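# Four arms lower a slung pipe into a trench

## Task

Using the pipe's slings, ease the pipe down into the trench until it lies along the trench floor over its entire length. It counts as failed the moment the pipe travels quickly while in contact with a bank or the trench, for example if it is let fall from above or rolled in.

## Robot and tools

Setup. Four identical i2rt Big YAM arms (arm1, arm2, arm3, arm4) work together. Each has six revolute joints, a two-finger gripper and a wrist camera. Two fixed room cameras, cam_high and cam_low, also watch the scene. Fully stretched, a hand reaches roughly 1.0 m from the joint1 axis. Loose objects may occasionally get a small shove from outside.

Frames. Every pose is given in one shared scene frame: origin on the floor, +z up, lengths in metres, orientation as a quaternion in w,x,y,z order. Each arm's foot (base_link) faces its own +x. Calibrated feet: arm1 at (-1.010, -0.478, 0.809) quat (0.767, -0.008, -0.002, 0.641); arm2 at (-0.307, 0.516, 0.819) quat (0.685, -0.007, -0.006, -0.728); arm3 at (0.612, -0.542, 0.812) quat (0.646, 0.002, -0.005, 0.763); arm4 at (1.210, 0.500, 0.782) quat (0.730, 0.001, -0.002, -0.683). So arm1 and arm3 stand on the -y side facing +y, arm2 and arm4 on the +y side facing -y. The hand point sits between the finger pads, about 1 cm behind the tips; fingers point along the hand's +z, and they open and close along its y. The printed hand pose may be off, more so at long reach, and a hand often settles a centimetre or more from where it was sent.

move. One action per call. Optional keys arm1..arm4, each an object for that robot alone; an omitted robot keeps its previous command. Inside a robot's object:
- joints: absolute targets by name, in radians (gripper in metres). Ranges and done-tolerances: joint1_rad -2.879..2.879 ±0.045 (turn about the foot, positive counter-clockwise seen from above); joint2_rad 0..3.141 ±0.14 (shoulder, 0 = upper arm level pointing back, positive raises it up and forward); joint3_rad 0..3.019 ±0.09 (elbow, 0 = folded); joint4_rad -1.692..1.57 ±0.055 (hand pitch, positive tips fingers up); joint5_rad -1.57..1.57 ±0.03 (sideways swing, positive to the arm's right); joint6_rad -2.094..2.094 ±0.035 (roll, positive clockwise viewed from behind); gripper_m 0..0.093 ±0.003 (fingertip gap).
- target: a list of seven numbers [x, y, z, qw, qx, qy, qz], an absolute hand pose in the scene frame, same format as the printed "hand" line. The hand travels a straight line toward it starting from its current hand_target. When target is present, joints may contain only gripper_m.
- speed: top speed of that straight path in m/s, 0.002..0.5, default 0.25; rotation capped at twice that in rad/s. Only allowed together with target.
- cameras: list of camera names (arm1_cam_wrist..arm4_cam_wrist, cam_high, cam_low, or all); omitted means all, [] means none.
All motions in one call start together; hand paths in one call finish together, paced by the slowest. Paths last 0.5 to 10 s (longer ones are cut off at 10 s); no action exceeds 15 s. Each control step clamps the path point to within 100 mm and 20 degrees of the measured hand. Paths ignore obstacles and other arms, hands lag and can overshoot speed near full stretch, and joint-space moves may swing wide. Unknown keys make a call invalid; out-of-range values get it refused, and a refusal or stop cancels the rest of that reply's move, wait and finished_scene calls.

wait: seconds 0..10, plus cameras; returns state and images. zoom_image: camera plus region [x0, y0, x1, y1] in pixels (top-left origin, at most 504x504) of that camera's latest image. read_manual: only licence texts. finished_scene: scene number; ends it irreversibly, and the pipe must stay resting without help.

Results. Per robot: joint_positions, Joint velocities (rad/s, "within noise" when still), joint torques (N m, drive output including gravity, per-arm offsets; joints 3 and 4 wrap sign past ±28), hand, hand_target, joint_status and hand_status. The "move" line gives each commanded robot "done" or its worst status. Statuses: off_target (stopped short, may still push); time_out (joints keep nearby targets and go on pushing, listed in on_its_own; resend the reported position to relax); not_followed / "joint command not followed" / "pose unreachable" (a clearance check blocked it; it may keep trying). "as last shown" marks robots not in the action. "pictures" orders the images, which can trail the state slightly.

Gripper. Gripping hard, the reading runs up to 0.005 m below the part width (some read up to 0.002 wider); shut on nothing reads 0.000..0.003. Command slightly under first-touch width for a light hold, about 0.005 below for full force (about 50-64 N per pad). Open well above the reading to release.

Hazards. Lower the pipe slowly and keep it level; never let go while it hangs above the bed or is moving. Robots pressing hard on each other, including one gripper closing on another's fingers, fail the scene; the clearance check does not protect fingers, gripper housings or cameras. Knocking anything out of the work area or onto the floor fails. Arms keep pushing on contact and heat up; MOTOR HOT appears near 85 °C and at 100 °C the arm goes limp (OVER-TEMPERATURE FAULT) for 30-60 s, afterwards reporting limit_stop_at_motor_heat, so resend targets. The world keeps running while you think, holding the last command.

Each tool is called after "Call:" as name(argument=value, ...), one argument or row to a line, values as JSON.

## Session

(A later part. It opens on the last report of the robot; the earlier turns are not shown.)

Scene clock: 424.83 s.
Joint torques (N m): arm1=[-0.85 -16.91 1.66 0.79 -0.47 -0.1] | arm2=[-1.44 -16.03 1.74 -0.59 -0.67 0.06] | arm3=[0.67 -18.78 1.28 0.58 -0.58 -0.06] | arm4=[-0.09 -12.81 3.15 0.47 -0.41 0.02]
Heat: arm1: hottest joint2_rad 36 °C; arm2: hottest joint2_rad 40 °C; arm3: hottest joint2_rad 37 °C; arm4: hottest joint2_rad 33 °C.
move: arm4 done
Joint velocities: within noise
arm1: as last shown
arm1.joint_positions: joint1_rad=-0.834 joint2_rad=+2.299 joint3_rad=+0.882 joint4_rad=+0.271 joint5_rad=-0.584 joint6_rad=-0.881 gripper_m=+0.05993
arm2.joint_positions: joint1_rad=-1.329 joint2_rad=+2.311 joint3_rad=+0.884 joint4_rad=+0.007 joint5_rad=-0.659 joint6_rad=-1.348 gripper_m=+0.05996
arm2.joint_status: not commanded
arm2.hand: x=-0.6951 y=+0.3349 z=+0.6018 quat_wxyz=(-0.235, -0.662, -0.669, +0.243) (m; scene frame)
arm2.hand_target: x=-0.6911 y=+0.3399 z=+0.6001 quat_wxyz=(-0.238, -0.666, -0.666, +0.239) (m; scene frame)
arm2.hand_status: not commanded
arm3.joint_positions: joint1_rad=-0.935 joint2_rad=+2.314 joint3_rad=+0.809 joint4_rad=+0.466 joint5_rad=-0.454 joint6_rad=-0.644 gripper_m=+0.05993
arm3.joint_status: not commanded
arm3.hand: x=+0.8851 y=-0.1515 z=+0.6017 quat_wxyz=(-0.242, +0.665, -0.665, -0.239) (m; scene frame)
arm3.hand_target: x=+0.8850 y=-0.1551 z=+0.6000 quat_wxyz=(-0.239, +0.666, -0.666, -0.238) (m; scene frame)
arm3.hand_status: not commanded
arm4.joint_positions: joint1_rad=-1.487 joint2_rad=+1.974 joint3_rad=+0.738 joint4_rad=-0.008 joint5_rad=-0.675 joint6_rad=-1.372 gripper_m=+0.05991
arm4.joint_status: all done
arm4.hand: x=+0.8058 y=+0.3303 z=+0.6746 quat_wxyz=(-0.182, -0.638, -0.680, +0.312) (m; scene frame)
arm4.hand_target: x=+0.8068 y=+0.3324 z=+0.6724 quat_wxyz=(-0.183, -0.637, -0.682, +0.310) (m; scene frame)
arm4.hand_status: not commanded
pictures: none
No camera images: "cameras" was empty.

Call:
move(
  arm1={"joints": {"gripper_m": 0.09}, "target": [-0.664, -0.135, 0.525, -0.236, 0.6665, -0.6665, -0.236]},
  arm2={"joints": {"gripper_m": 0.09}, "target": [-0.686, 0.315, 0.525, 0.236, 0.6665, 0.6665, -0.236]},
  arm3={"joints": {"gripper_m": 0.09}, "target": [0.882, -0.135, 0.525, -0.236, 0.6665, -0.6665, -0.236]},
  arm4={"joints": {"gripper_m": 0.09}, "target": [0.864, 0.315, 0.525, 0.236, 0.6665, 0.6665, -0.236]},
)

Scene clock: 447.40 s.
Joint torques (N m): arm1=[0.44 -16.03 2.06 1.89 -0.26 0.1] | arm2=[0.26 -16.32 1.73 0.46 -0.54 0.24] | arm3=[1.61 -19.19 1.37 1.54 -0.33 0.1] | arm4=[0.73 -15.5 0.54 0.84 -0.32 0.33]
Heat: arm1: hottest joint2_rad 37 °C; arm2: hottest joint2_rad 38 °C; arm3: hottest joint2_rad 35 °C; arm4: hottest joint3_rad 33 °C.
move: arm1 done; arm2 done; arm3 done; arm4 off_target
Joint velocities: within noise
arm1.joint_positions: joint1_rad=-0.795 joint2_rad=+2.496 joint3_rad=+0.982 joint4_rad=+0.365 joint5_rad=-0.562 joint6_rad=-0.848 gripper_m=+0.08990
arm1.joint_status: all done
arm1.hand: x=-0.6638 y=-0.1371 z=+0.5328 quat_wxyz=(-0.235, +0.668, -0.666, -0.236) (m; scene frame)
arm1.hand_target: x=-0.6641 y=-0.1351 z=+0.5252 quat_wxyz=(-0.236, +0.667, -0.667, -0.236) (m; scene frame)
arm1.hand_status: done (0.008 m and 0.2 deg from the pose sent, 0.079 m and 1.2 deg at the start)
arm2.joint_positions: joint1_rad=-1.286 joint2_rad=+2.527 joint3_rad=+0.965 joint4_rad=+0.149 joint5_rad=-0.645 joint6_rad=-1.284 gripper_m=+0.08992
arm2.joint_status: all done
arm2.hand: x=-0.6817 y=+0.3205 z=+0.5261 quat_wxyz=(-0.240, -0.670, -0.664, +0.231) (m; scene frame)
arm2.hand_target: x=-0.6860 y=+0.3151 z=+0.5251 quat_wxyz=(-0.236, -0.666, -0.667, +0.236) (m; scene frame)
arm2.hand_status: done (0.007 m and 0.9 deg from the pose sent, 0.080 m and 1.0 deg at the start)
arm3.joint_positions: joint1_rad=-0.906 joint2_rad=+2.530 joint3_rad=+0.939 joint4_rad=+0.538 joint5_rad=-0.435 joint6_rad=-0.622 gripper_m=+0.08990
arm3.joint_status: all done
arm3.hand: x=+0.8820 y=-0.1390 z=+0.5274 quat_wxyz=(-0.232, +0.667, -0.668, -0.235) (m; scene frame)
arm3.hand_target: x=+0.8819 y=-0.1352 z=+0.5250 quat_wxyz=(-0.236, +0.667, -0.667, -0.236) (m; scene frame)
arm3.hand_status: done (0.005 m and 0.5 deg from the pose sent, 0.078 m and 0.8 deg at the start)
arm4.joint_positions: joint1_rad=-1.425 joint2_rad=+2.422 joint3_rad=+0.813 joint4_rad=+0.182 joint5_rad=-0.660 joint6_rad=-1.308 gripper_m=+0.08989
arm4.joint_status: all done
arm4.hand: x=+0.8742 y=+0.3196 z=+0.5205 quat_wxyz=(-0.243, -0.669, -0.666, +0.226) (m; scene frame)
arm4.hand_target: x=+0.8641 y=+0.3150 z=+0.5251 quat_wxyz=(-0.236, -0.667, -0.667, +0.236) (m; scene frame)
arm4.hand_status: off_target (0.012 m and 1.4 deg from the pose sent, 0.161 m and 11.3 deg at the start)
pictures: arm1_cam_wrist, arm2_cam_wrist, arm3_cam_wrist, arm4_cam_wrist, cam_high, cam_low

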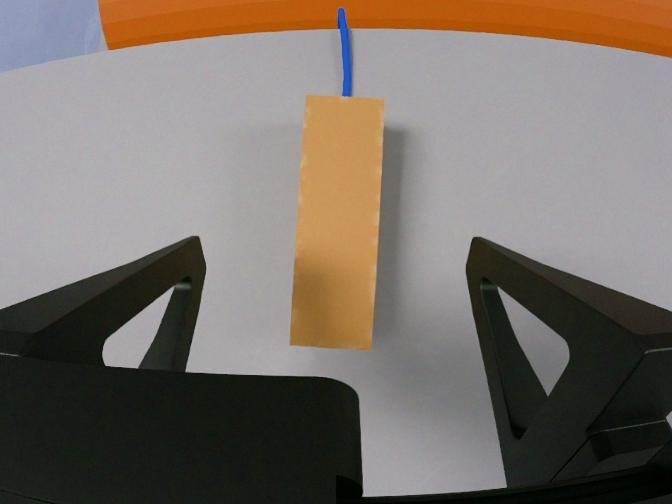

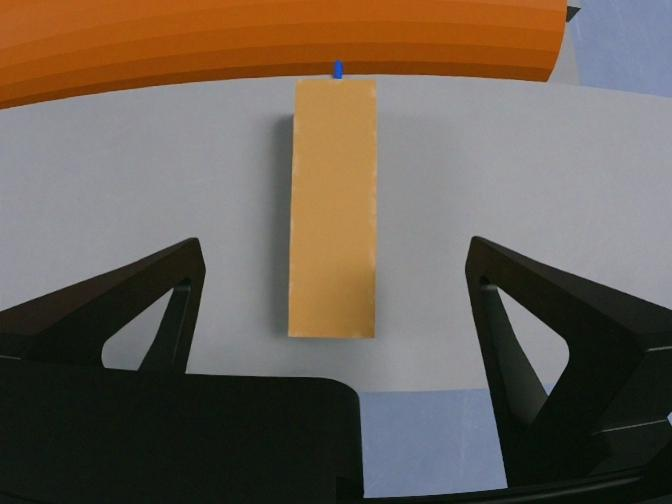

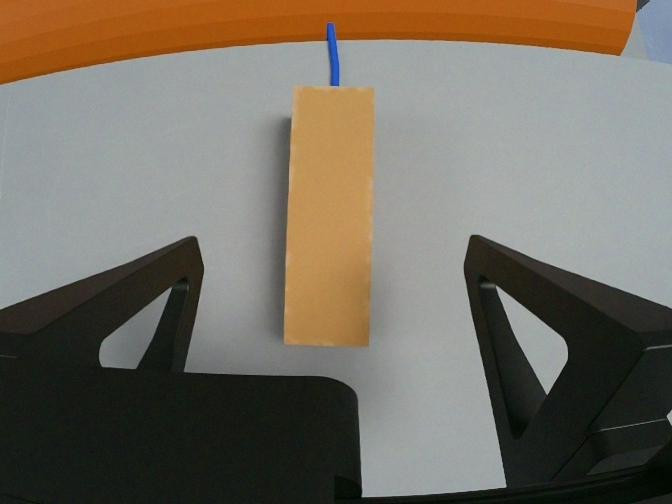

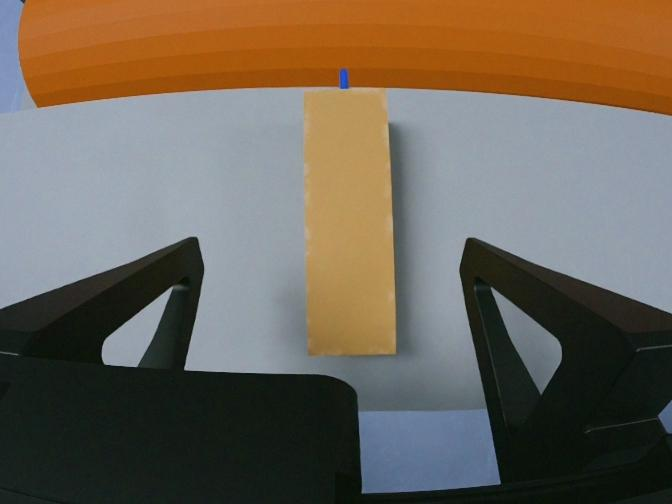

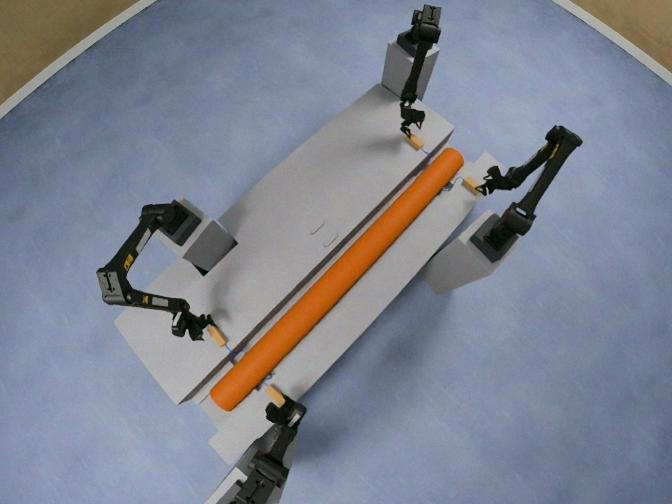

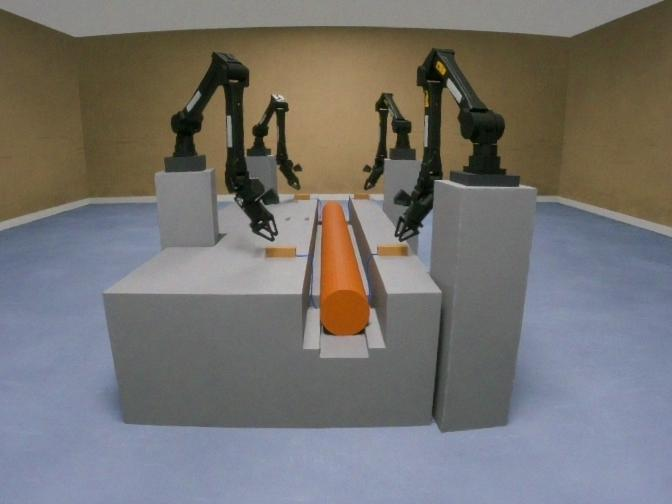

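Call:
move(
  arm1={"target": [-0.662, -0.115, 0.470, -0.236, 0.6665, -0.6665, -0.236], "speed": 0.1},
  arm2={"target": [-0.689, 0.295, 0.477, 0.236, 0.6665, 0.6665, -0.236], "speed": 0.1},
  arm3={"target": [0.882, -0.115, 0.476, -0.236, 0.6665, -0.6665, -0.236], "speed": 0.1},
  arm4={"target": [0.860, 0.295, 0.480, 0.236, 0.6665, 0.6665, -0.236], "speed": 0.1},
)

Call:
move(
  arm1={"joints": {"gripper_m": 0.02}},
  arm2={"joints": {"gripper_m": 0.02}},
  arm3={"joints": {"gripper_m": 0.02}},
  arm4={"joints": {"gripper_m": 0.02}},
)

Scene clock: 452.00 s.
Joint torques (N m): arm1=[0.09 -16.85 1.87 1.8 -0.32 0.14] | arm2=[0.32 -17.03 1.36 0.51 -0.53 0.2] | arm3=[1.67 -20.01 1.31 1.57 -0.32 0.08] | arm4=[0.85 -15.15 0.46 1.07 -0.29 0.32]
Heat: arm1: hottest joint2_rad 37 °C; arm2: hottest joint2_rad 38 °C; arm3: hottest joint2_rad 35 °C; arm4: hottest joint3_rad 33 °C.
move: arm1 done; arm2 done; arm3 done; arm4 done
Joint velocities: within noise
arm1.joint_positions: joint1_rad=-0.759 joint2_rad=+2.649 joint3_rad=+1.111 joint4_rad=+0.411 joint5_rad=-0.546 joint6_rad=-0.808 gripper_m=+0.08990
arm1.joint_status: not commanded
arm1.hand: x=-0.6594 y=-0.1163 z=+0.4788 quat_wxyz=(-0.236, +0.667, -0.666, -0.236) (m; scene frame)
arm1.hand_target: x=-0.6623 y=-0.1152 z=+0.4701 quat_wxyz=(-0.236, +0.667, -0.667, -0.236) (m; scene frame)
arm1.hand_status: done (0.009 m and 0.1 deg from the pose sent, 0.067 m and 0.2 deg at the start)
arm2.joint_positions: joint1_rad=-1.242 joint2_rad=+2.663 joint3_rad=+1.067 joint4_rad=+0.216 joint5_rad=-0.636 joint6_rad=-1.229 gripper_m=+0.08992
arm2.joint_status: not commanded
arm2.hand: x=-0.6855 y=+0.3011 z=+0.4780 quat_wxyz=(-0.239, -0.671, -0.663, +0.230) (m; scene frame)
arm2.hand_target: x=-0.6887 y=+0.2950 z=+0.4771 quat_wxyz=(-0.236, -0.666, -0.667, +0.236) (m; scene frame)
arm2.hand_status: done (0.007 m and 0.9 deg from the pose sent, 0.056 m and 0.9 deg at the start)
arm3.joint_positions: joint1_rad=-0.875 joint2_rad=+2.666 joint3_rad=+1.066 joint4_rad=+0.562 joint5_rad=-0.419 joint6_rad=-0.592 gripper_m=+0.08990
arm3.joint_status: not commanded
arm3.hand: x=+0.8831 y=-0.1181 z=+0.4793 quat_wxyz=(-0.232, +0.667, -0.667, -0.235) (m; scene frame)
arm3.hand_target: x=+0.8820 y=-0.1149 z=+0.4762 quat_wxyz=(-0.236, +0.667, -0.666, -0.236) (m; scene frame)
arm3.hand_status: done (0.005 m and 0.4 deg from the pose sent, 0.057 m and 0.5 deg at the start)
arm4.joint_positions: joint1_rad=-1.376 joint2_rad=+2.547 joint3_rad=+0.901 joint4_rad=+0.267 joint5_rad=-0.650 joint6_rad=-1.245 gripper_m=+0.08989
arm4.joint_status: not commanded
arm4.hand: x=+0.8660 y=+0.2995 z=+0.4793 quat_wxyz=(-0.240, -0.667, -0.667, +0.229) (m; scene frame)
arm4.hand_target: x=+0.8600 y=+0.2951 z=+0.4802 quat_wxyz=(-0.236, -0.667, -0.667, +0.236) (m; scene frame)
arm4.hand_status: done (0.008 m and 0.9 deg from the pose sent, 0.049 m and 1.4 deg at the start)
pictures: arm1_cam_wrist, arm2_cam_wrist, arm3_cam_wrist, arm4_cam_wrist, cam_high, cam_low

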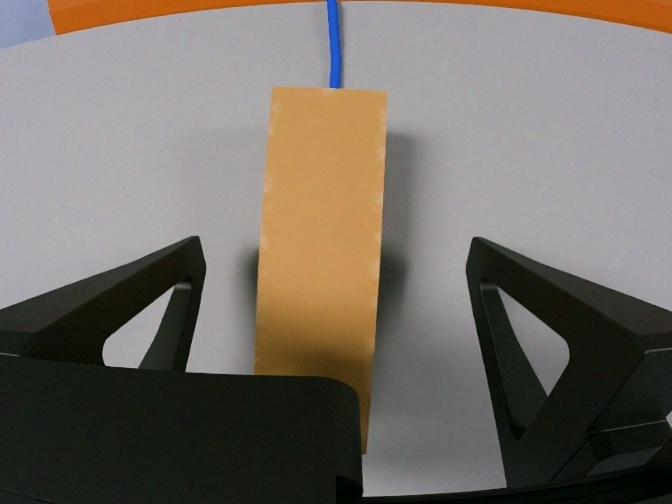

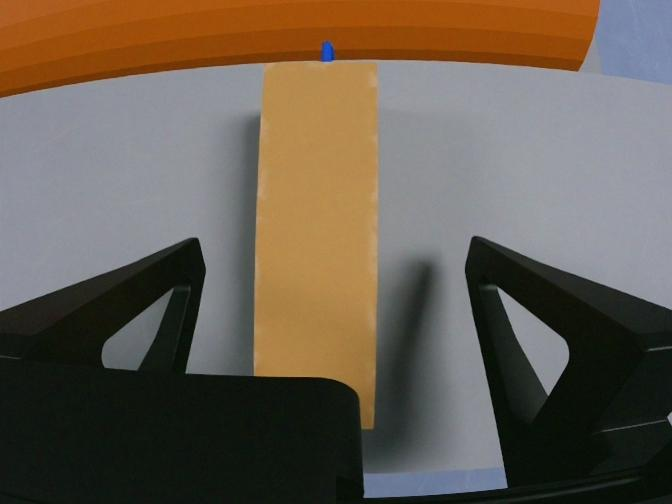

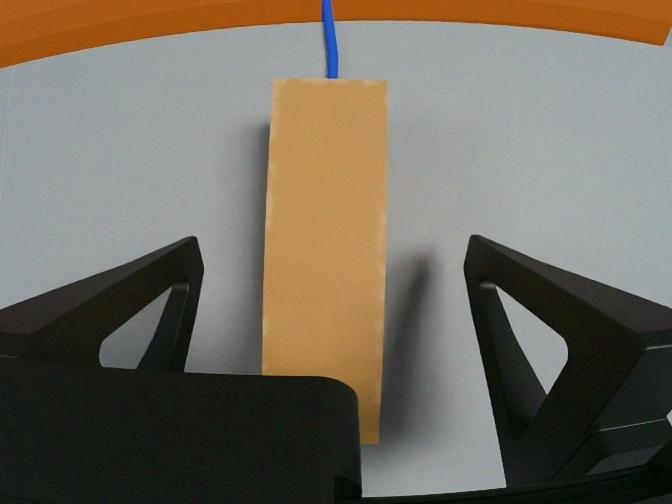

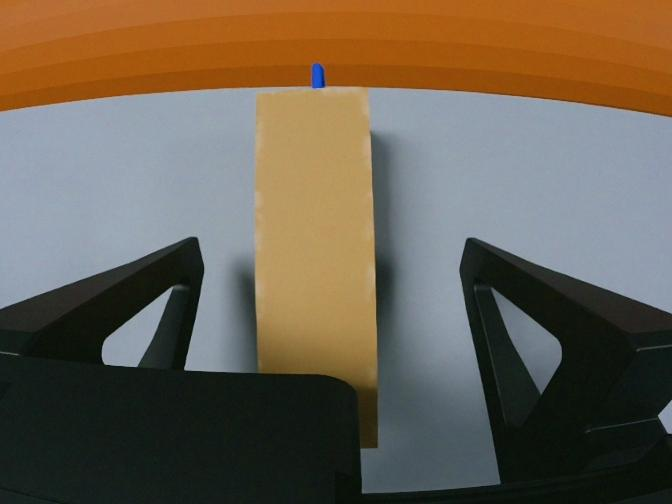

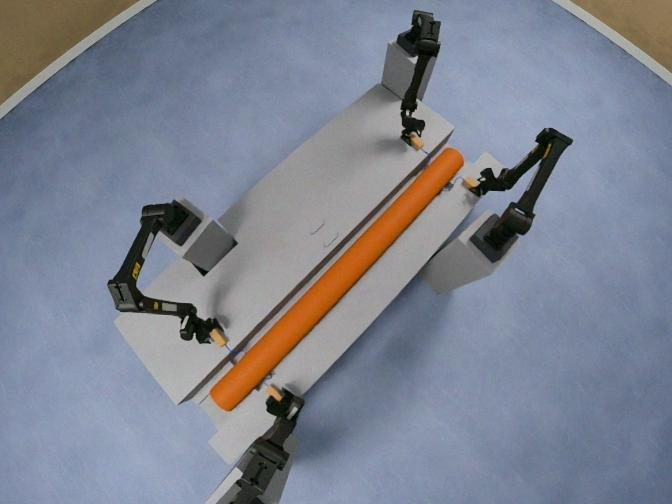

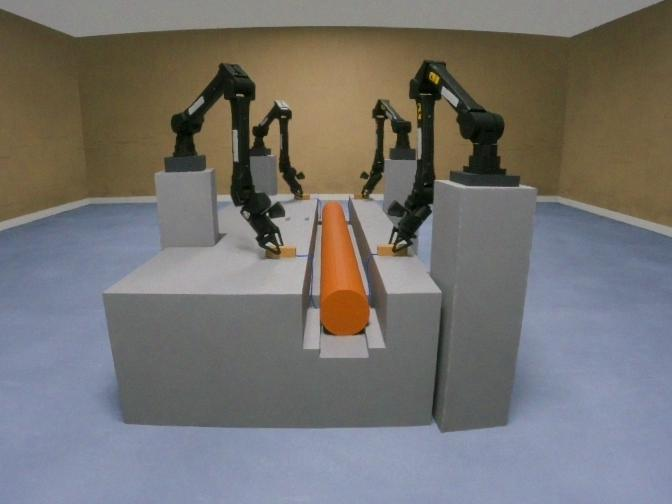

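Scene clock: 452.67 s.
Joint torques (N m): arm1=[0.73 -16.73 1.92 1.84 -0.32 0.1] | arm2=[0.38 -17.03 1.32 0.49 -0.53 0.2] | arm3=[1.67 -20.01 1.32 1.52 -0.32 0.09] | arm4=[0.85 -14.97 0.44 1.05 -0.28 0.3]
Heat: arm1: hottest joint2_rad 37 °C; arm2: hottest joint2_rad 38 °C; arm3: hottest joint2_rad 35 °C; arm4: hottest joint3_rad 33 °C.
move: arm1 off_target; arm2 off_target; arm3 off_target; arm4 off_target
Joint velocities: within noise
arm1.joint_positions: joint1_rad=-0.759 joint2_rad=+2.649 joint3_rad=+1.112 joint4_rad=+0.412 joint5_rad=-0.545 joint6_rad=-0.807 gripper_m=+0.03405
arm1.joint_status: gripper_m off_target (ended at +0.03407, target +0.02000)
arm1.hand: x=-0.6589 y=-0.1161 z=+0.4789 quat_wxyz=(-0.236, +0.667, -0.666, -0.235) (m; scene frame)
arm1.hand_target: x=-0.6622 y=-0.1152 z=+0.4701 quat_wxyz=(-0.236, +0.667, -0.667, -0.236) (m; scene frame)
arm1.hand_status: not commanded
arm2.joint_positions: joint1_rad=-1.242 joint2_rad=+2.663 joint3_rad=+1.067 joint4_rad=+0.217 joint5_rad=-0.636 joint6_rad=-1.228 gripper_m=+0.03448
arm2.joint_status: gripper_m off_target (ended at +0.03450, target +0.02000)
arm2.hand: x=-0.6859 y=+0.3010 z=+0.4781 quat_wxyz=(-0.239, -0.671, -0.663, +0.231) (m; scene frame)
arm2.hand_target: x=-0.6887 y=+0.2951 z=+0.4770 quat_wxyz=(-0.236, -0.667, -0.667, +0.236) (m; scene frame)
arm2.hand_status: not commanded
arm3.joint_positions: joint1_rad=-0.875 joint2_rad=+2.666 joint3_rad=+1.066 joint4_rad=+0.563 joint5_rad=-0.418 joint6_rad=-0.591 gripper_m=+0.03478
arm3.joint_status: gripper_m off_target (ended at +0.03480, target +0.02000)
arm3.hand: x=+0.8833 y=-0.1180 z=+0.4794 quat_wxyz=(-0.233, +0.667, -0.668, -0.235) (m; scene frame)
arm3.hand_target: x=+0.8820 y=-0.1149 z=+0.4762 quat_wxyz=(-0.236, +0.667, -0.666, -0.236) (m; scene frame)
arm3.hand_status: not commanded
arm4.joint_positions: joint1_rad=-1.375 joint2_rad=+2.547 joint3_rad=+0.901 joint4_rad=+0.268 joint5_rad=-0.650 joint6_rad=-1.244 gripper_m=+0.03482
arm4.joint_status: gripper_m off_target (ended at +0.03485, target +0.02000)
arm4.hand: x=+0.8658 y=+0.2993 z=+0.4794 quat_wxyz=(-0.240, -0.667, -0.667, +0.230) (m; scene frame)
arm4.hand_target: x=+0.8601 y=+0.2950 z=+0.4801 quat_wxyz=(-0.236, -0.666, -0.667, +0.236) (m; scene frame)
arm4.hand_status: not commanded
pictures: arm1_cam_wrist, arm2_cam_wrist, arm3_cam_wrist, arm4_cam_wrist, cam_high, cam_low

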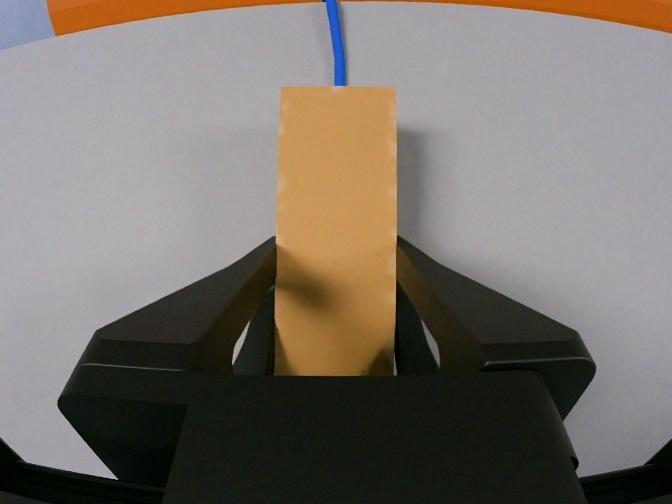

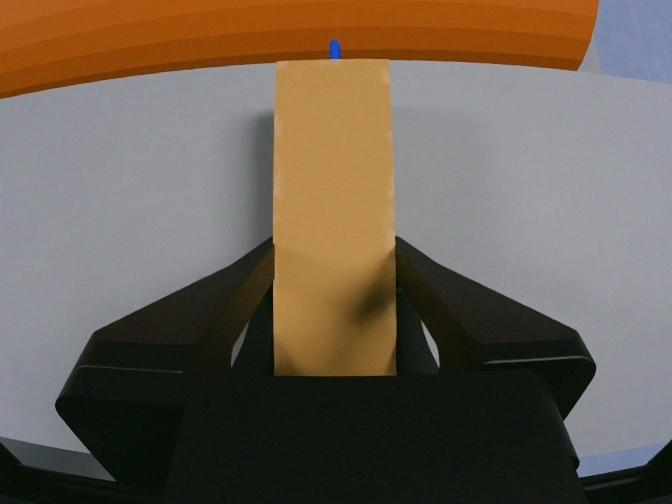

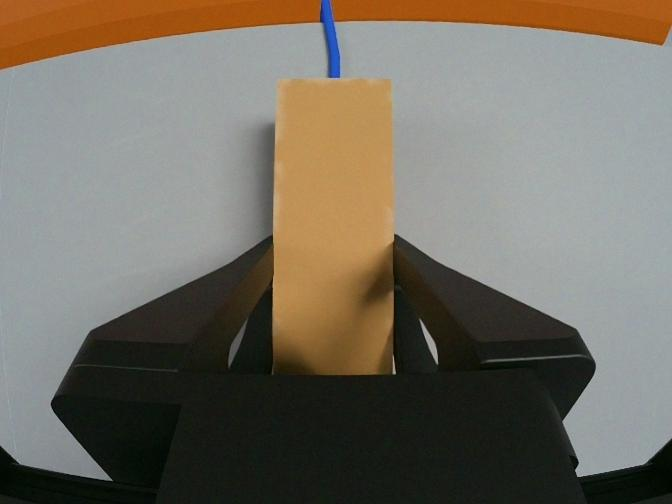

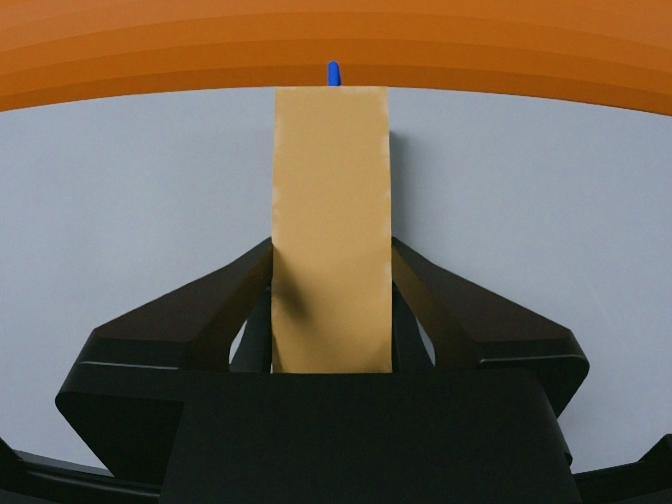

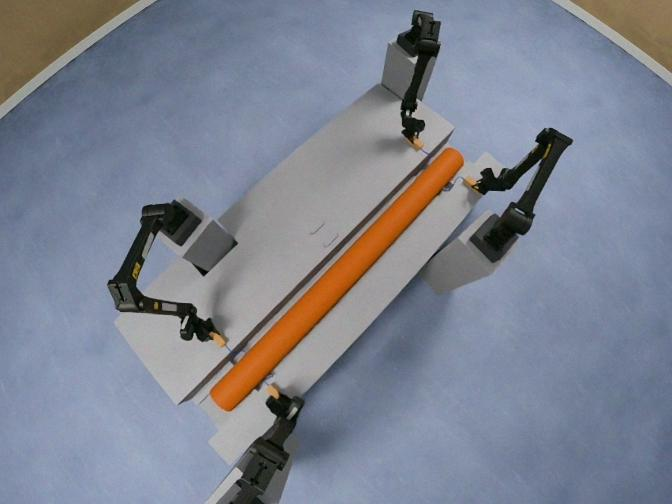

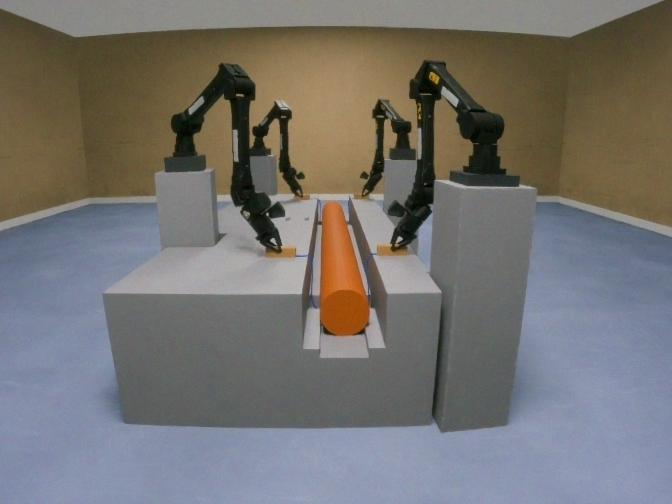

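Call:
move(
  arm1={"target": [-0.655, -0.03, 0.58, -0.0523, 0.7052, -0.7052, -0.0523], "speed": 0.15},
  arm2={"target": [-0.689, 0.225, 0.575, 0.0523, 0.7052, 0.7052, -0.0523], "speed": 0.15},
  arm3={"target": [0.885, -0.03, 0.58, -0.0523, 0.7052, -0.7052, -0.0523], "speed": 0.15},
  arm4={"target": [0.860, 0.225, 0.58, 0.0523, 0.7052, 0.7052, -0.0523], "speed": 0.15},
  cameras=["cam_high", "cam_low"],
)

Call:
move(
  arm1={"target": [-0.649, -0.012, 0.66, -0.0523, 0.7052, -0.7052, -0.0523], "speed": 0.06},
  arm2={"target": [-0.691, 0.216, 0.645, 0.0523, 0.7052, 0.7052, -0.0523], "speed": 0.06},
  arm3={"target": [0.891, -0.012, 0.66, -0.0523, 0.7052, -0.7052, -0.0523], "speed": 0.06},
  arm4={"target": [0.855, 0.214, 0.655, 0.0523, 0.7052, 0.7052, -0.0523], "speed": 0.06},
  cameras=["cam_high", "cam_low"],
)

Call:
zoom_image(
  camera="cam_low",
  region=[240, 130, 410, 370],
)

Scene clock: 460.63 s.
Joint torques (N m): arm1=[0.26 -22.89 6.32 0.4 -0.07 0.05] | arm2=[0.15 -19.6 5.39 -0.75 -0.21 0.22] | arm3=[1.55 -26.99 5.82 -0.13 -0.1 0.08] | arm4=[0.5 -17.55 4.19 -0.13 0.01 0.3]
Heat: arm1: hottest joint2_rad 37 °C; arm2: hottest joint2_rad 37 °C; arm3: hottest joint2_rad 35 °C; arm4: hottest joint2_rad 32 °C.
move: arm1 off_target; arm2 off_target; arm3 off_target; arm4 off_target
Joint velocities: within noise
arm1.joint_positions: joint1_rad=-0.522 joint2_rad=+2.407 joint3_rad=+1.340 joint4_rad=-0.424 joint5_rad=-0.114 joint6_rad=-0.698 gripper_m=+0.03405
arm1.joint_status: not commanded
arm1.hand: x=-0.6656 y=-0.0457 z=+0.5650 quat_wxyz=(-0.037, +0.707, -0.704, -0.052) (m; scene frame)
arm1.hand_target: x=-0.6554 y=-0.0303 z=+0.5802 quat_wxyz=(-0.052, +0.705, -0.705, -0.053) (m; scene frame)
arm1.hand_status: off_target (0.024 m and 1.8 deg from the pose sent, 0.133 m and 30.5 deg at the start)
arm2.joint_positions: joint1_rad=-0.912 joint2_rad=+2.353 joint3_rad=+1.082 joint4_rad=-0.248 joint5_rad=-0.110 joint6_rad=-0.968 gripper_m=+0.03448
arm2.joint_status: not commanded
arm2.hand: x=-0.6790 y=+0.2364 z=+0.5664 quat_wxyz=(-0.055, -0.706, -0.705, +0.042) (m; scene frame)
arm2.hand_target: x=-0.6888 y=+0.2250 z=+0.5752 quat_wxyz=(-0.052, -0.705, -0.705, +0.053) (m; scene frame)
arm2.hand_status: off_target (0.017 m and 1.2 deg from the pose sent, 0.123 m and 30.3 deg at the start)
arm3.joint_positions: joint1_rad=-0.681 joint2_rad=+2.433 joint3_rad=+1.366 joint4_rad=-0.421 joint5_rad=-0.073 joint6_rad=-0.513 gripper_m=+0.03478
arm3.joint_status: not commanded
arm3.hand: x=+0.8775 y=-0.0485 z=+0.5636 quat_wxyz=(-0.035, +0.706, -0.706, -0.049) (m; scene frame)
arm3.hand_target: x=+0.8847 y=-0.0304 z=+0.5802 quat_wxyz=(-0.052, +0.705, -0.705, -0.052) (m; scene frame)
arm3.hand_status: off_target (0.026 m and 2.1 deg from the pose sent, 0.134 m and 30.2 deg at the start)
arm4.joint_positions: joint1_rad=-1.020 joint2_rad=+2.202 joint3_rad=+0.930 joint4_rad=-0.244 joint5_rad=-0.118 joint6_rad=-0.960 gripper_m=+0.03482
arm4.joint_status: not commanded
arm4.hand: x=+0.8746 y=+0.2367 z=+0.5678 quat_wxyz=(-0.056, -0.703, -0.709, +0.036) (m; scene frame)
arm4.hand_target: x=+0.8604 y=+0.2251 z=+0.5801 quat_wxyz=(-0.053, -0.705, -0.705, +0.052) (m; scene frame)
arm4.hand_status: off_target (0.022 m and 2.0 deg from the pose sent, 0.125 m and 30.3 deg at the start)
pictures: cam_high, cam_low

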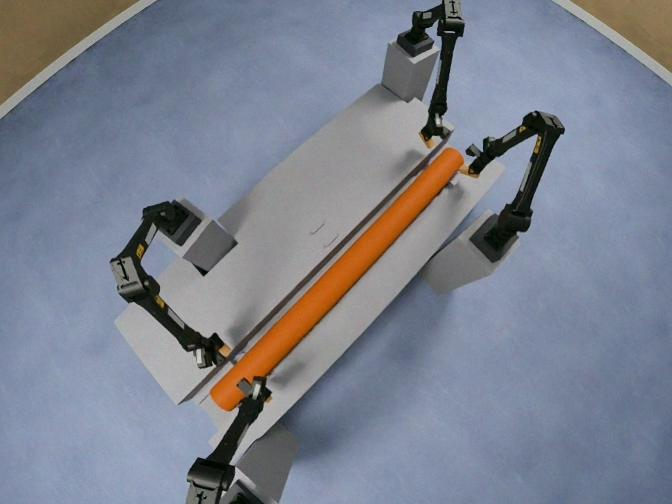

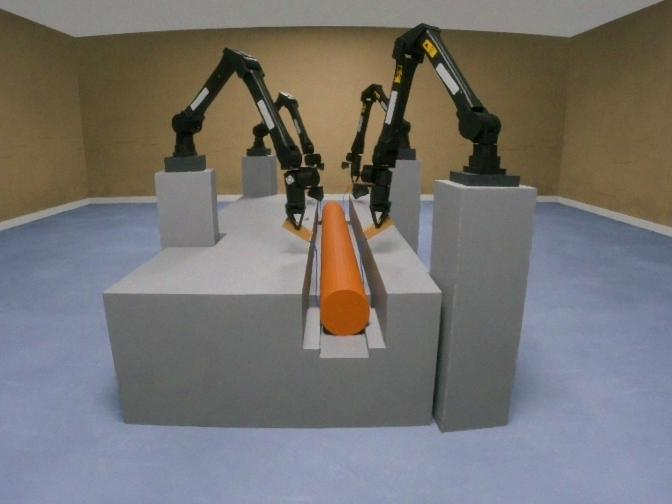

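Scene clock: 462.57 s.
Joint torques (N m): arm1=[-0.03 -28.34 7.72 -0.14 -0.36 0.04] | arm2=[0.56 -25 4.9 -0.83 -0.84 0.15] | arm3=[1.49 -33.26 7.27 -0.42 -0.34 0.06] | arm4=[1.08 -22.77 4.9 -0.32 -0.57 0.24]
Heat: arm1: hottest joint2_rad 37 °C; arm2: hottest joint2_rad 37 °C; arm3: hottest joint2_rad 35 °C; arm4: hottest joint2_rad 32 °C.
move: arm1 off_target; arm2 off_target; arm3 off_target; arm4 off_target
Joint velocities: within noise
arm1.joint_positions: joint1_rad=-0.513 joint2_rad=+2.334 joint3_rad=+1.340 joint4_rad=-0.576 joint5_rad=-0.105 joint6_rad=-0.683 gripper_m=+0.03405
arm1.joint_status: not commanded
arm1.hand: x=-0.6760 y=-0.0517 z=+0.6018 quat_wxyz=(+0.003, +0.704, -0.709, -0.044) (m; scene frame)
arm1.hand_target: x=-0.6509 y=-0.0142 z=+0.6593 quat_wxyz=(-0.052, +0.705, -0.705, -0.053) (m; scene frame)
arm1.hand_status: off_target (0.075 m and 6.4 deg from the pose sent, 0.102 m and 1.8 deg at the start)
arm2.joint_positions: joint1_rad=-0.902 joint2_rad=+2.252 joint3_rad=+1.066 joint4_rad=-0.384 joint5_rad=-0.094 joint6_rad=-0.948 gripper_m=+0.03448
arm2.joint_status: not commanded
arm2.hand: x=-0.6734 y=+0.2391 z=+0.6075 quat_wxyz=(-0.052, -0.711, -0.701, +0.015) (m; scene frame)
arm2.hand_target: x=-0.6903 y=+0.2166 z=+0.6435 quat_wxyz=(-0.053, -0.705, -0.705, +0.052) (m; scene frame)
arm2.hand_status: off_target (0.047 m and 4.4 deg from the pose sent, 0.082 m and 1.2 deg at the start)
arm3.joint_positions: joint1_rad=-0.674 joint2_rad=+2.363 joint3_rad=+1.366 joint4_rad=-0.574 joint5_rad=-0.067 joint6_rad=-0.503 gripper_m=+0.03478
arm3.joint_status: not commanded
arm3.hand: x=+0.8692 y=-0.0580 z=+0.5992 quat_wxyz=(+0.005, +0.705, -0.709, -0.035) (m; scene frame)
arm3.hand_target: x=+0.8894 y=-0.0148 z=+0.6595 quat_wxyz=(-0.052, +0.705, -0.705, -0.053) (m; scene frame)
arm3.hand_status: off_target (0.079 m and 6.9 deg from the pose sent, 0.104 m and 2.1 deg at the start)
arm4.joint_positions: joint1_rad=-1.012 joint2_rad=+2.085 joint3_rad=+0.930 joint4_rad=-0.420 joint5_rad=-0.101 joint6_rad=-0.941 gripper_m=+0.03482
arm4.joint_status: not commanded
arm4.hand: x=+0.8793 y=+0.2395 z=+0.6136 quat_wxyz=(-0.053, -0.708, -0.704, +0.005) (m; scene frame)
arm4.hand_target: x=+0.8563 y=+0.2150 z=+0.6534 quat_wxyz=(-0.053, -0.705, -0.705, +0.052) (m; scene frame)
arm4.hand_status: off_target (0.054 m and 5.4 deg from the pose sent, 0.092 m and 1.9 deg at the start)
pictures: cam_high, cam_low

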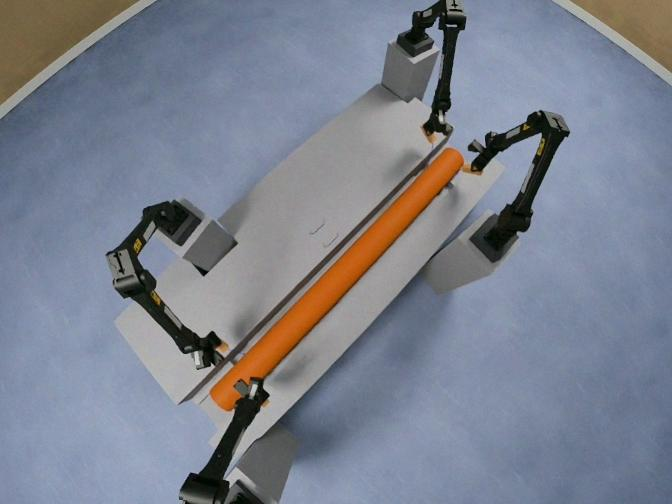

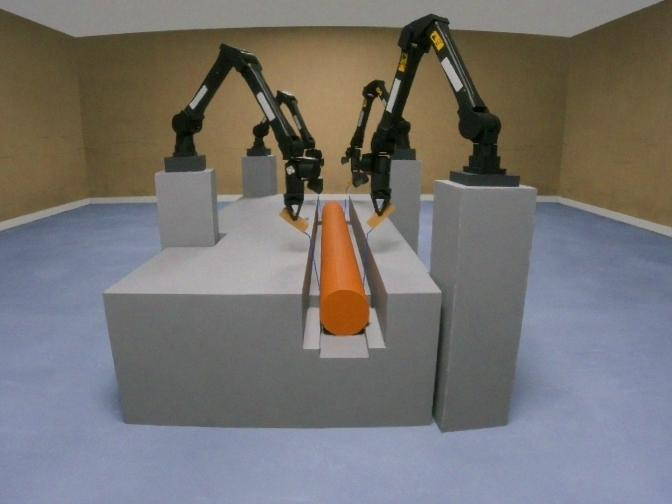

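Scaled by 2.100.

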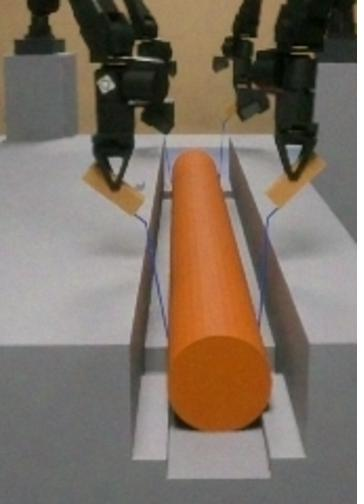

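Call:
move(
  arm1={"target": [-0.647, -0.006, 0.76, -0.0523, 0.7052, -0.7052, -0.0523], "speed": 0.07},
  arm2={"target": [-0.691, 0.218, 0.735, 0.0523, 0.7052, 0.7052, -0.0523], "speed": 0.07},
  arm3={"target": [0.895, -0.006, 0.76, -0.0523, 0.7052, -0.7052, -0.0523], "speed": 0.07},
  arm4={"target": [0.857, 0.218, 0.745, 0.0523, 0.7052, 0.7052, -0.0523], "speed": 0.07},
  cameras=["cam_high", "cam_low"],
)

Call:
zoom_image(
  camera="cam_low",
  region=[240, 130, 410, 370],
)

Scene clock: 468.03 s.
Joint torques (N m): arm1=[-0.5 -31.15 8.68 -0.38 -0.54 -0.07] | arm2=[0.09 -24.88 7.02 -1.14 -0.73 0.13] | arm3=[1.32 -36.25 7.65 -0.84 -0.49 0] | arm4=[0.32 -24.7 6.48 -1.03 -0.53 0.19]
Heat: arm1: hottest joint2_rad 37 °C; arm2: hottest joint2_rad 37 °C; arm3: hottest joint2_rad 37 °C; arm4: hottest joint2_rad 32 °C.
move: arm1 off_target; arm2 off_target; arm3 off_target; arm4 off_target
Joint velocities: within noise
arm1.joint_positions: joint1_rad=-0.508 joint2_rad=+2.213 joint3_rad=+1.333 joint4_rad=-0.724 joint5_rad=-0.101 joint6_rad=-0.679 gripper_m=+0.03405
arm1.joint_status: not commanded
arm1.hand: x=-0.6802 y=-0.0524 z=+0.6632 quat_wxyz=(+0.020, +0.703, -0.710, -0.040) (m; scene frame)
arm1.hand_target: x=-0.6536 y=-0.0148 z=+0.7461 quat_wxyz=(-0.052, +0.705, -0.705, -0.052) (m; scene frame)
arm1.hand_status: off_target (0.112 m and 8.4 deg from the pose sent, 0.167 m and 6.4 deg at the start; pose on its path clipped on 53 of 68 steps)
arm2.joint_positions: joint1_rad=-0.897 joint2_rad=+2.054 joint3_rad=+1.043 joint4_rad=-0.568 joint5_rad=-0.096 joint6_rad=-0.948 gripper_m=+0.03448
arm2.joint_status: not commanded
arm2.hand: x=-0.6732 y=+0.2370 z=+0.6902 quat_wxyz=(-0.054, -0.710, -0.702, +0.011) (m; scene frame)
arm2.hand_target: x=-0.6900 y=+0.2187 z=+0.7330 quat_wxyz=(-0.052, -0.705, -0.705, +0.052) (m; scene frame)
arm2.hand_status: off_target (0.052 m and 4.8 deg from the pose sent, 0.130 m and 4.4 deg at the start)
arm3.joint_positions: joint1_rad=-0.674 joint2_rad=+2.248 joint3_rad=+1.329 joint4_rad=-0.683 joint5_rad=-0.063 joint6_rad=-0.502 gripper_m=+0.03478
arm3.joint_status: not commanded
arm3.hand: x=+0.8643 y=-0.0676 z=+0.6512 quat_wxyz=(+0.019, +0.704, -0.709, -0.029) (m; scene frame)
arm3.hand_target: x=+0.8858 y=-0.0238 z=+0.7327 quat_wxyz=(-0.052, +0.705, -0.705, -0.052) (m; scene frame)
arm3.hand_status: off_target (0.129 m and 8.7 deg from the pose sent, 0.171 m and 6.9 deg at the start; pose on its path clipped on 57 of 68 steps)
arm4.joint_positions: joint1_rad=-1.006 joint2_rad=+1.903 joint3_rad=+0.930 joint4_rad=-0.618 joint5_rad=-0.103 joint6_rad=-0.940 gripper_m=+0.03482
arm4.joint_status: not commanded
arm4.hand: x=+0.8811 y=+0.2382 z=+0.6871 quat_wxyz=(-0.055, -0.706, -0.706, -0.002) (m; scene frame)
arm4.hand_target: x=+0.8586 y=+0.2192 z=+0.7411 quat_wxyz=(-0.052, -0.705, -0.705, +0.052) (m; scene frame)
arm4.hand_status: off_target (0.066 m and 6.3 deg from the pose sent, 0.135 m and 5.4 deg at the start)
pictures: cam_high, cam_low

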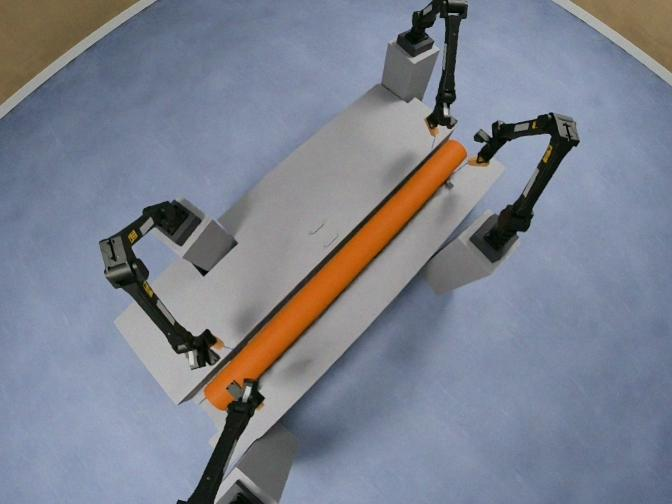

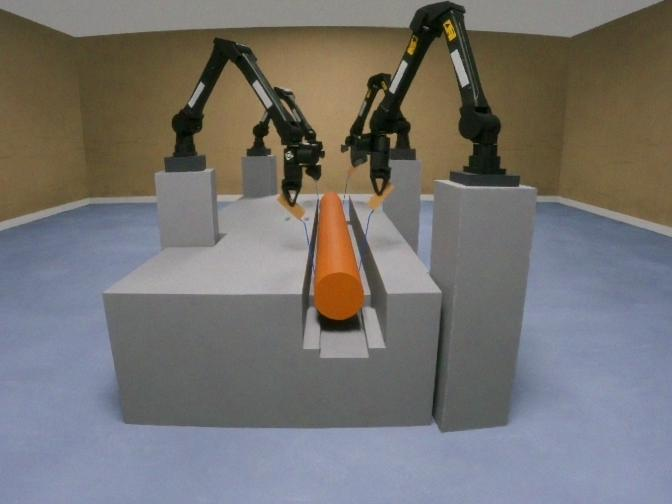

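Scaled by 2.100.

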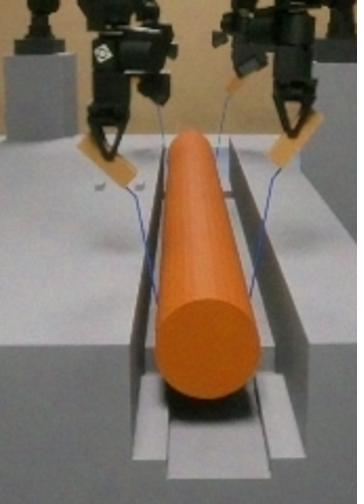

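Call:
move(
  arm1={"joints": {"joint2_rad": 2.03, "joint4_rad": -0.8}},
  arm3={"joints": {"joint2_rad": 2.06, "joint4_rad": -0.77}},
  cameras=["cam_high", "cam_low"],
)

Scene clock: 471.93 s.
Joint torques (N m): arm1=[-0.67 -29.74 9.16 -0.32 -0.55 -0.04] | arm2=[0.03 -25 7.32 -1.07 -0.8 0.13] | arm3=[1.44 -34.37 8.14 -0.75 -0.5 -0.01] | arm4=[0.44 -24.64 6.49 -0.9 -0.5 0.19]
Heat: arm1: hottest joint2_rad 37 °C; arm2: hottest joint2_rad 38 °C; arm3: hottest joint2_rad 37 °C; arm4: hottest joint2_rad 33 °C.
move: arm1 done; arm3 done
Joint velocities: within noise
arm1.joint_positions: joint1_rad=-0.508 joint2_rad=+2.143 joint3_rad=+1.333 joint4_rad=-0.778 joint5_rad=-0.101 joint6_rad=-0.678 gripper_m=+0.03405
arm1.joint_status: all done
arm1.hand: x=-0.6776 y=-0.0483 z=+0.6998 quat_wxyz=(+0.012, +0.703, -0.710, -0.041) (m; scene frame)
arm1.hand_target: x=-0.6555 y=-0.0165 z=+0.7737 quat_wxyz=(-0.054, +0.705, -0.705, -0.052) (m; scene frame)
arm1.hand_status: not commanded
arm2.joint_positions: joint1_rad=-0.897 joint2_rad=+2.054 joint3_rad=+1.039 joint4_rad=-0.569 joint5_rad=-0.095 joint6_rad=-0.947 gripper_m=+0.03448
arm2.joint_status: not commanded
arm2.hand: x=-0.6713 y=+0.2387 z=+0.6894 quat_wxyz=(-0.053, -0.710, -0.702, +0.008) (m; scene frame)
arm2.hand_target: x=-0.6901 y=+0.2187 z=+0.7331 quat_wxyz=(-0.052, -0.705, -0.705, +0.052) (m; scene frame)
arm2.hand_status: not commanded
arm3.joint_positions: joint1_rad=-0.674 joint2_rad=+2.176 joint3_rad=+1.329 joint4_rad=-0.754 joint5_rad=-0.063 joint6_rad=-0.501 gripper_m=+0.03478
arm3.joint_status: all done
arm3.hand: x=+0.8654 y=-0.0658 z=+0.6891 quat_wxyz=(+0.019, +0.704, -0.709, -0.029) (m; scene frame)
arm3.hand_target: x=+0.8831 y=-0.0288 z=+0.7627 quat_wxyz=(-0.047, +0.705, -0.705, -0.051) (m; scene frame)
arm3.hand_status: not commanded
arm4: as last shown
arm4.joint_positions: joint1_rad=-1.006 joint2_rad=+1.903 joint3_rad=+0.930 joint4_rad=-0.622 joint5_rad=-0.103 joint6_rad=-0.940 gripper_m=+0.03482
arm4.hand: x=+0.8820 y=+0.2387 z=+0.6871 quat_wxyz=(-0.055, -0.707, -0.706, -0.004) (m; scene frame)
pictures: cam_high, cam_low

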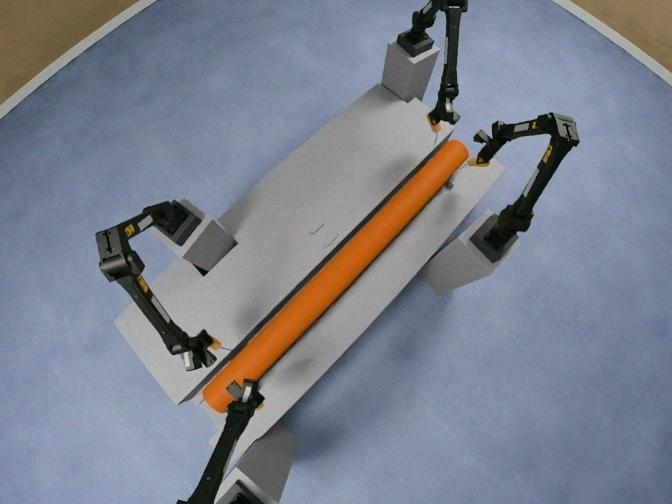

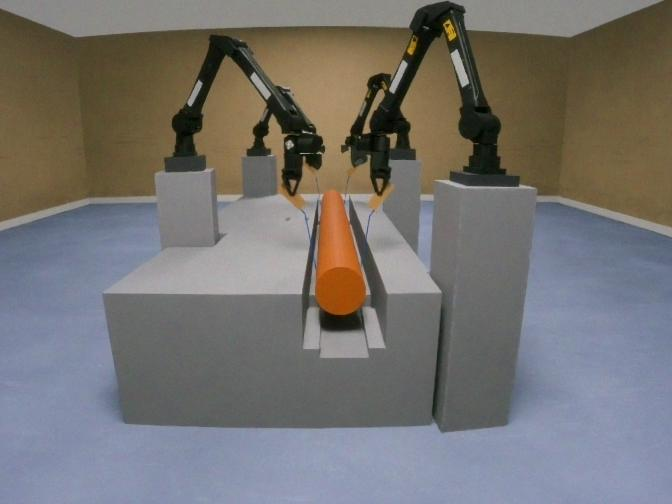

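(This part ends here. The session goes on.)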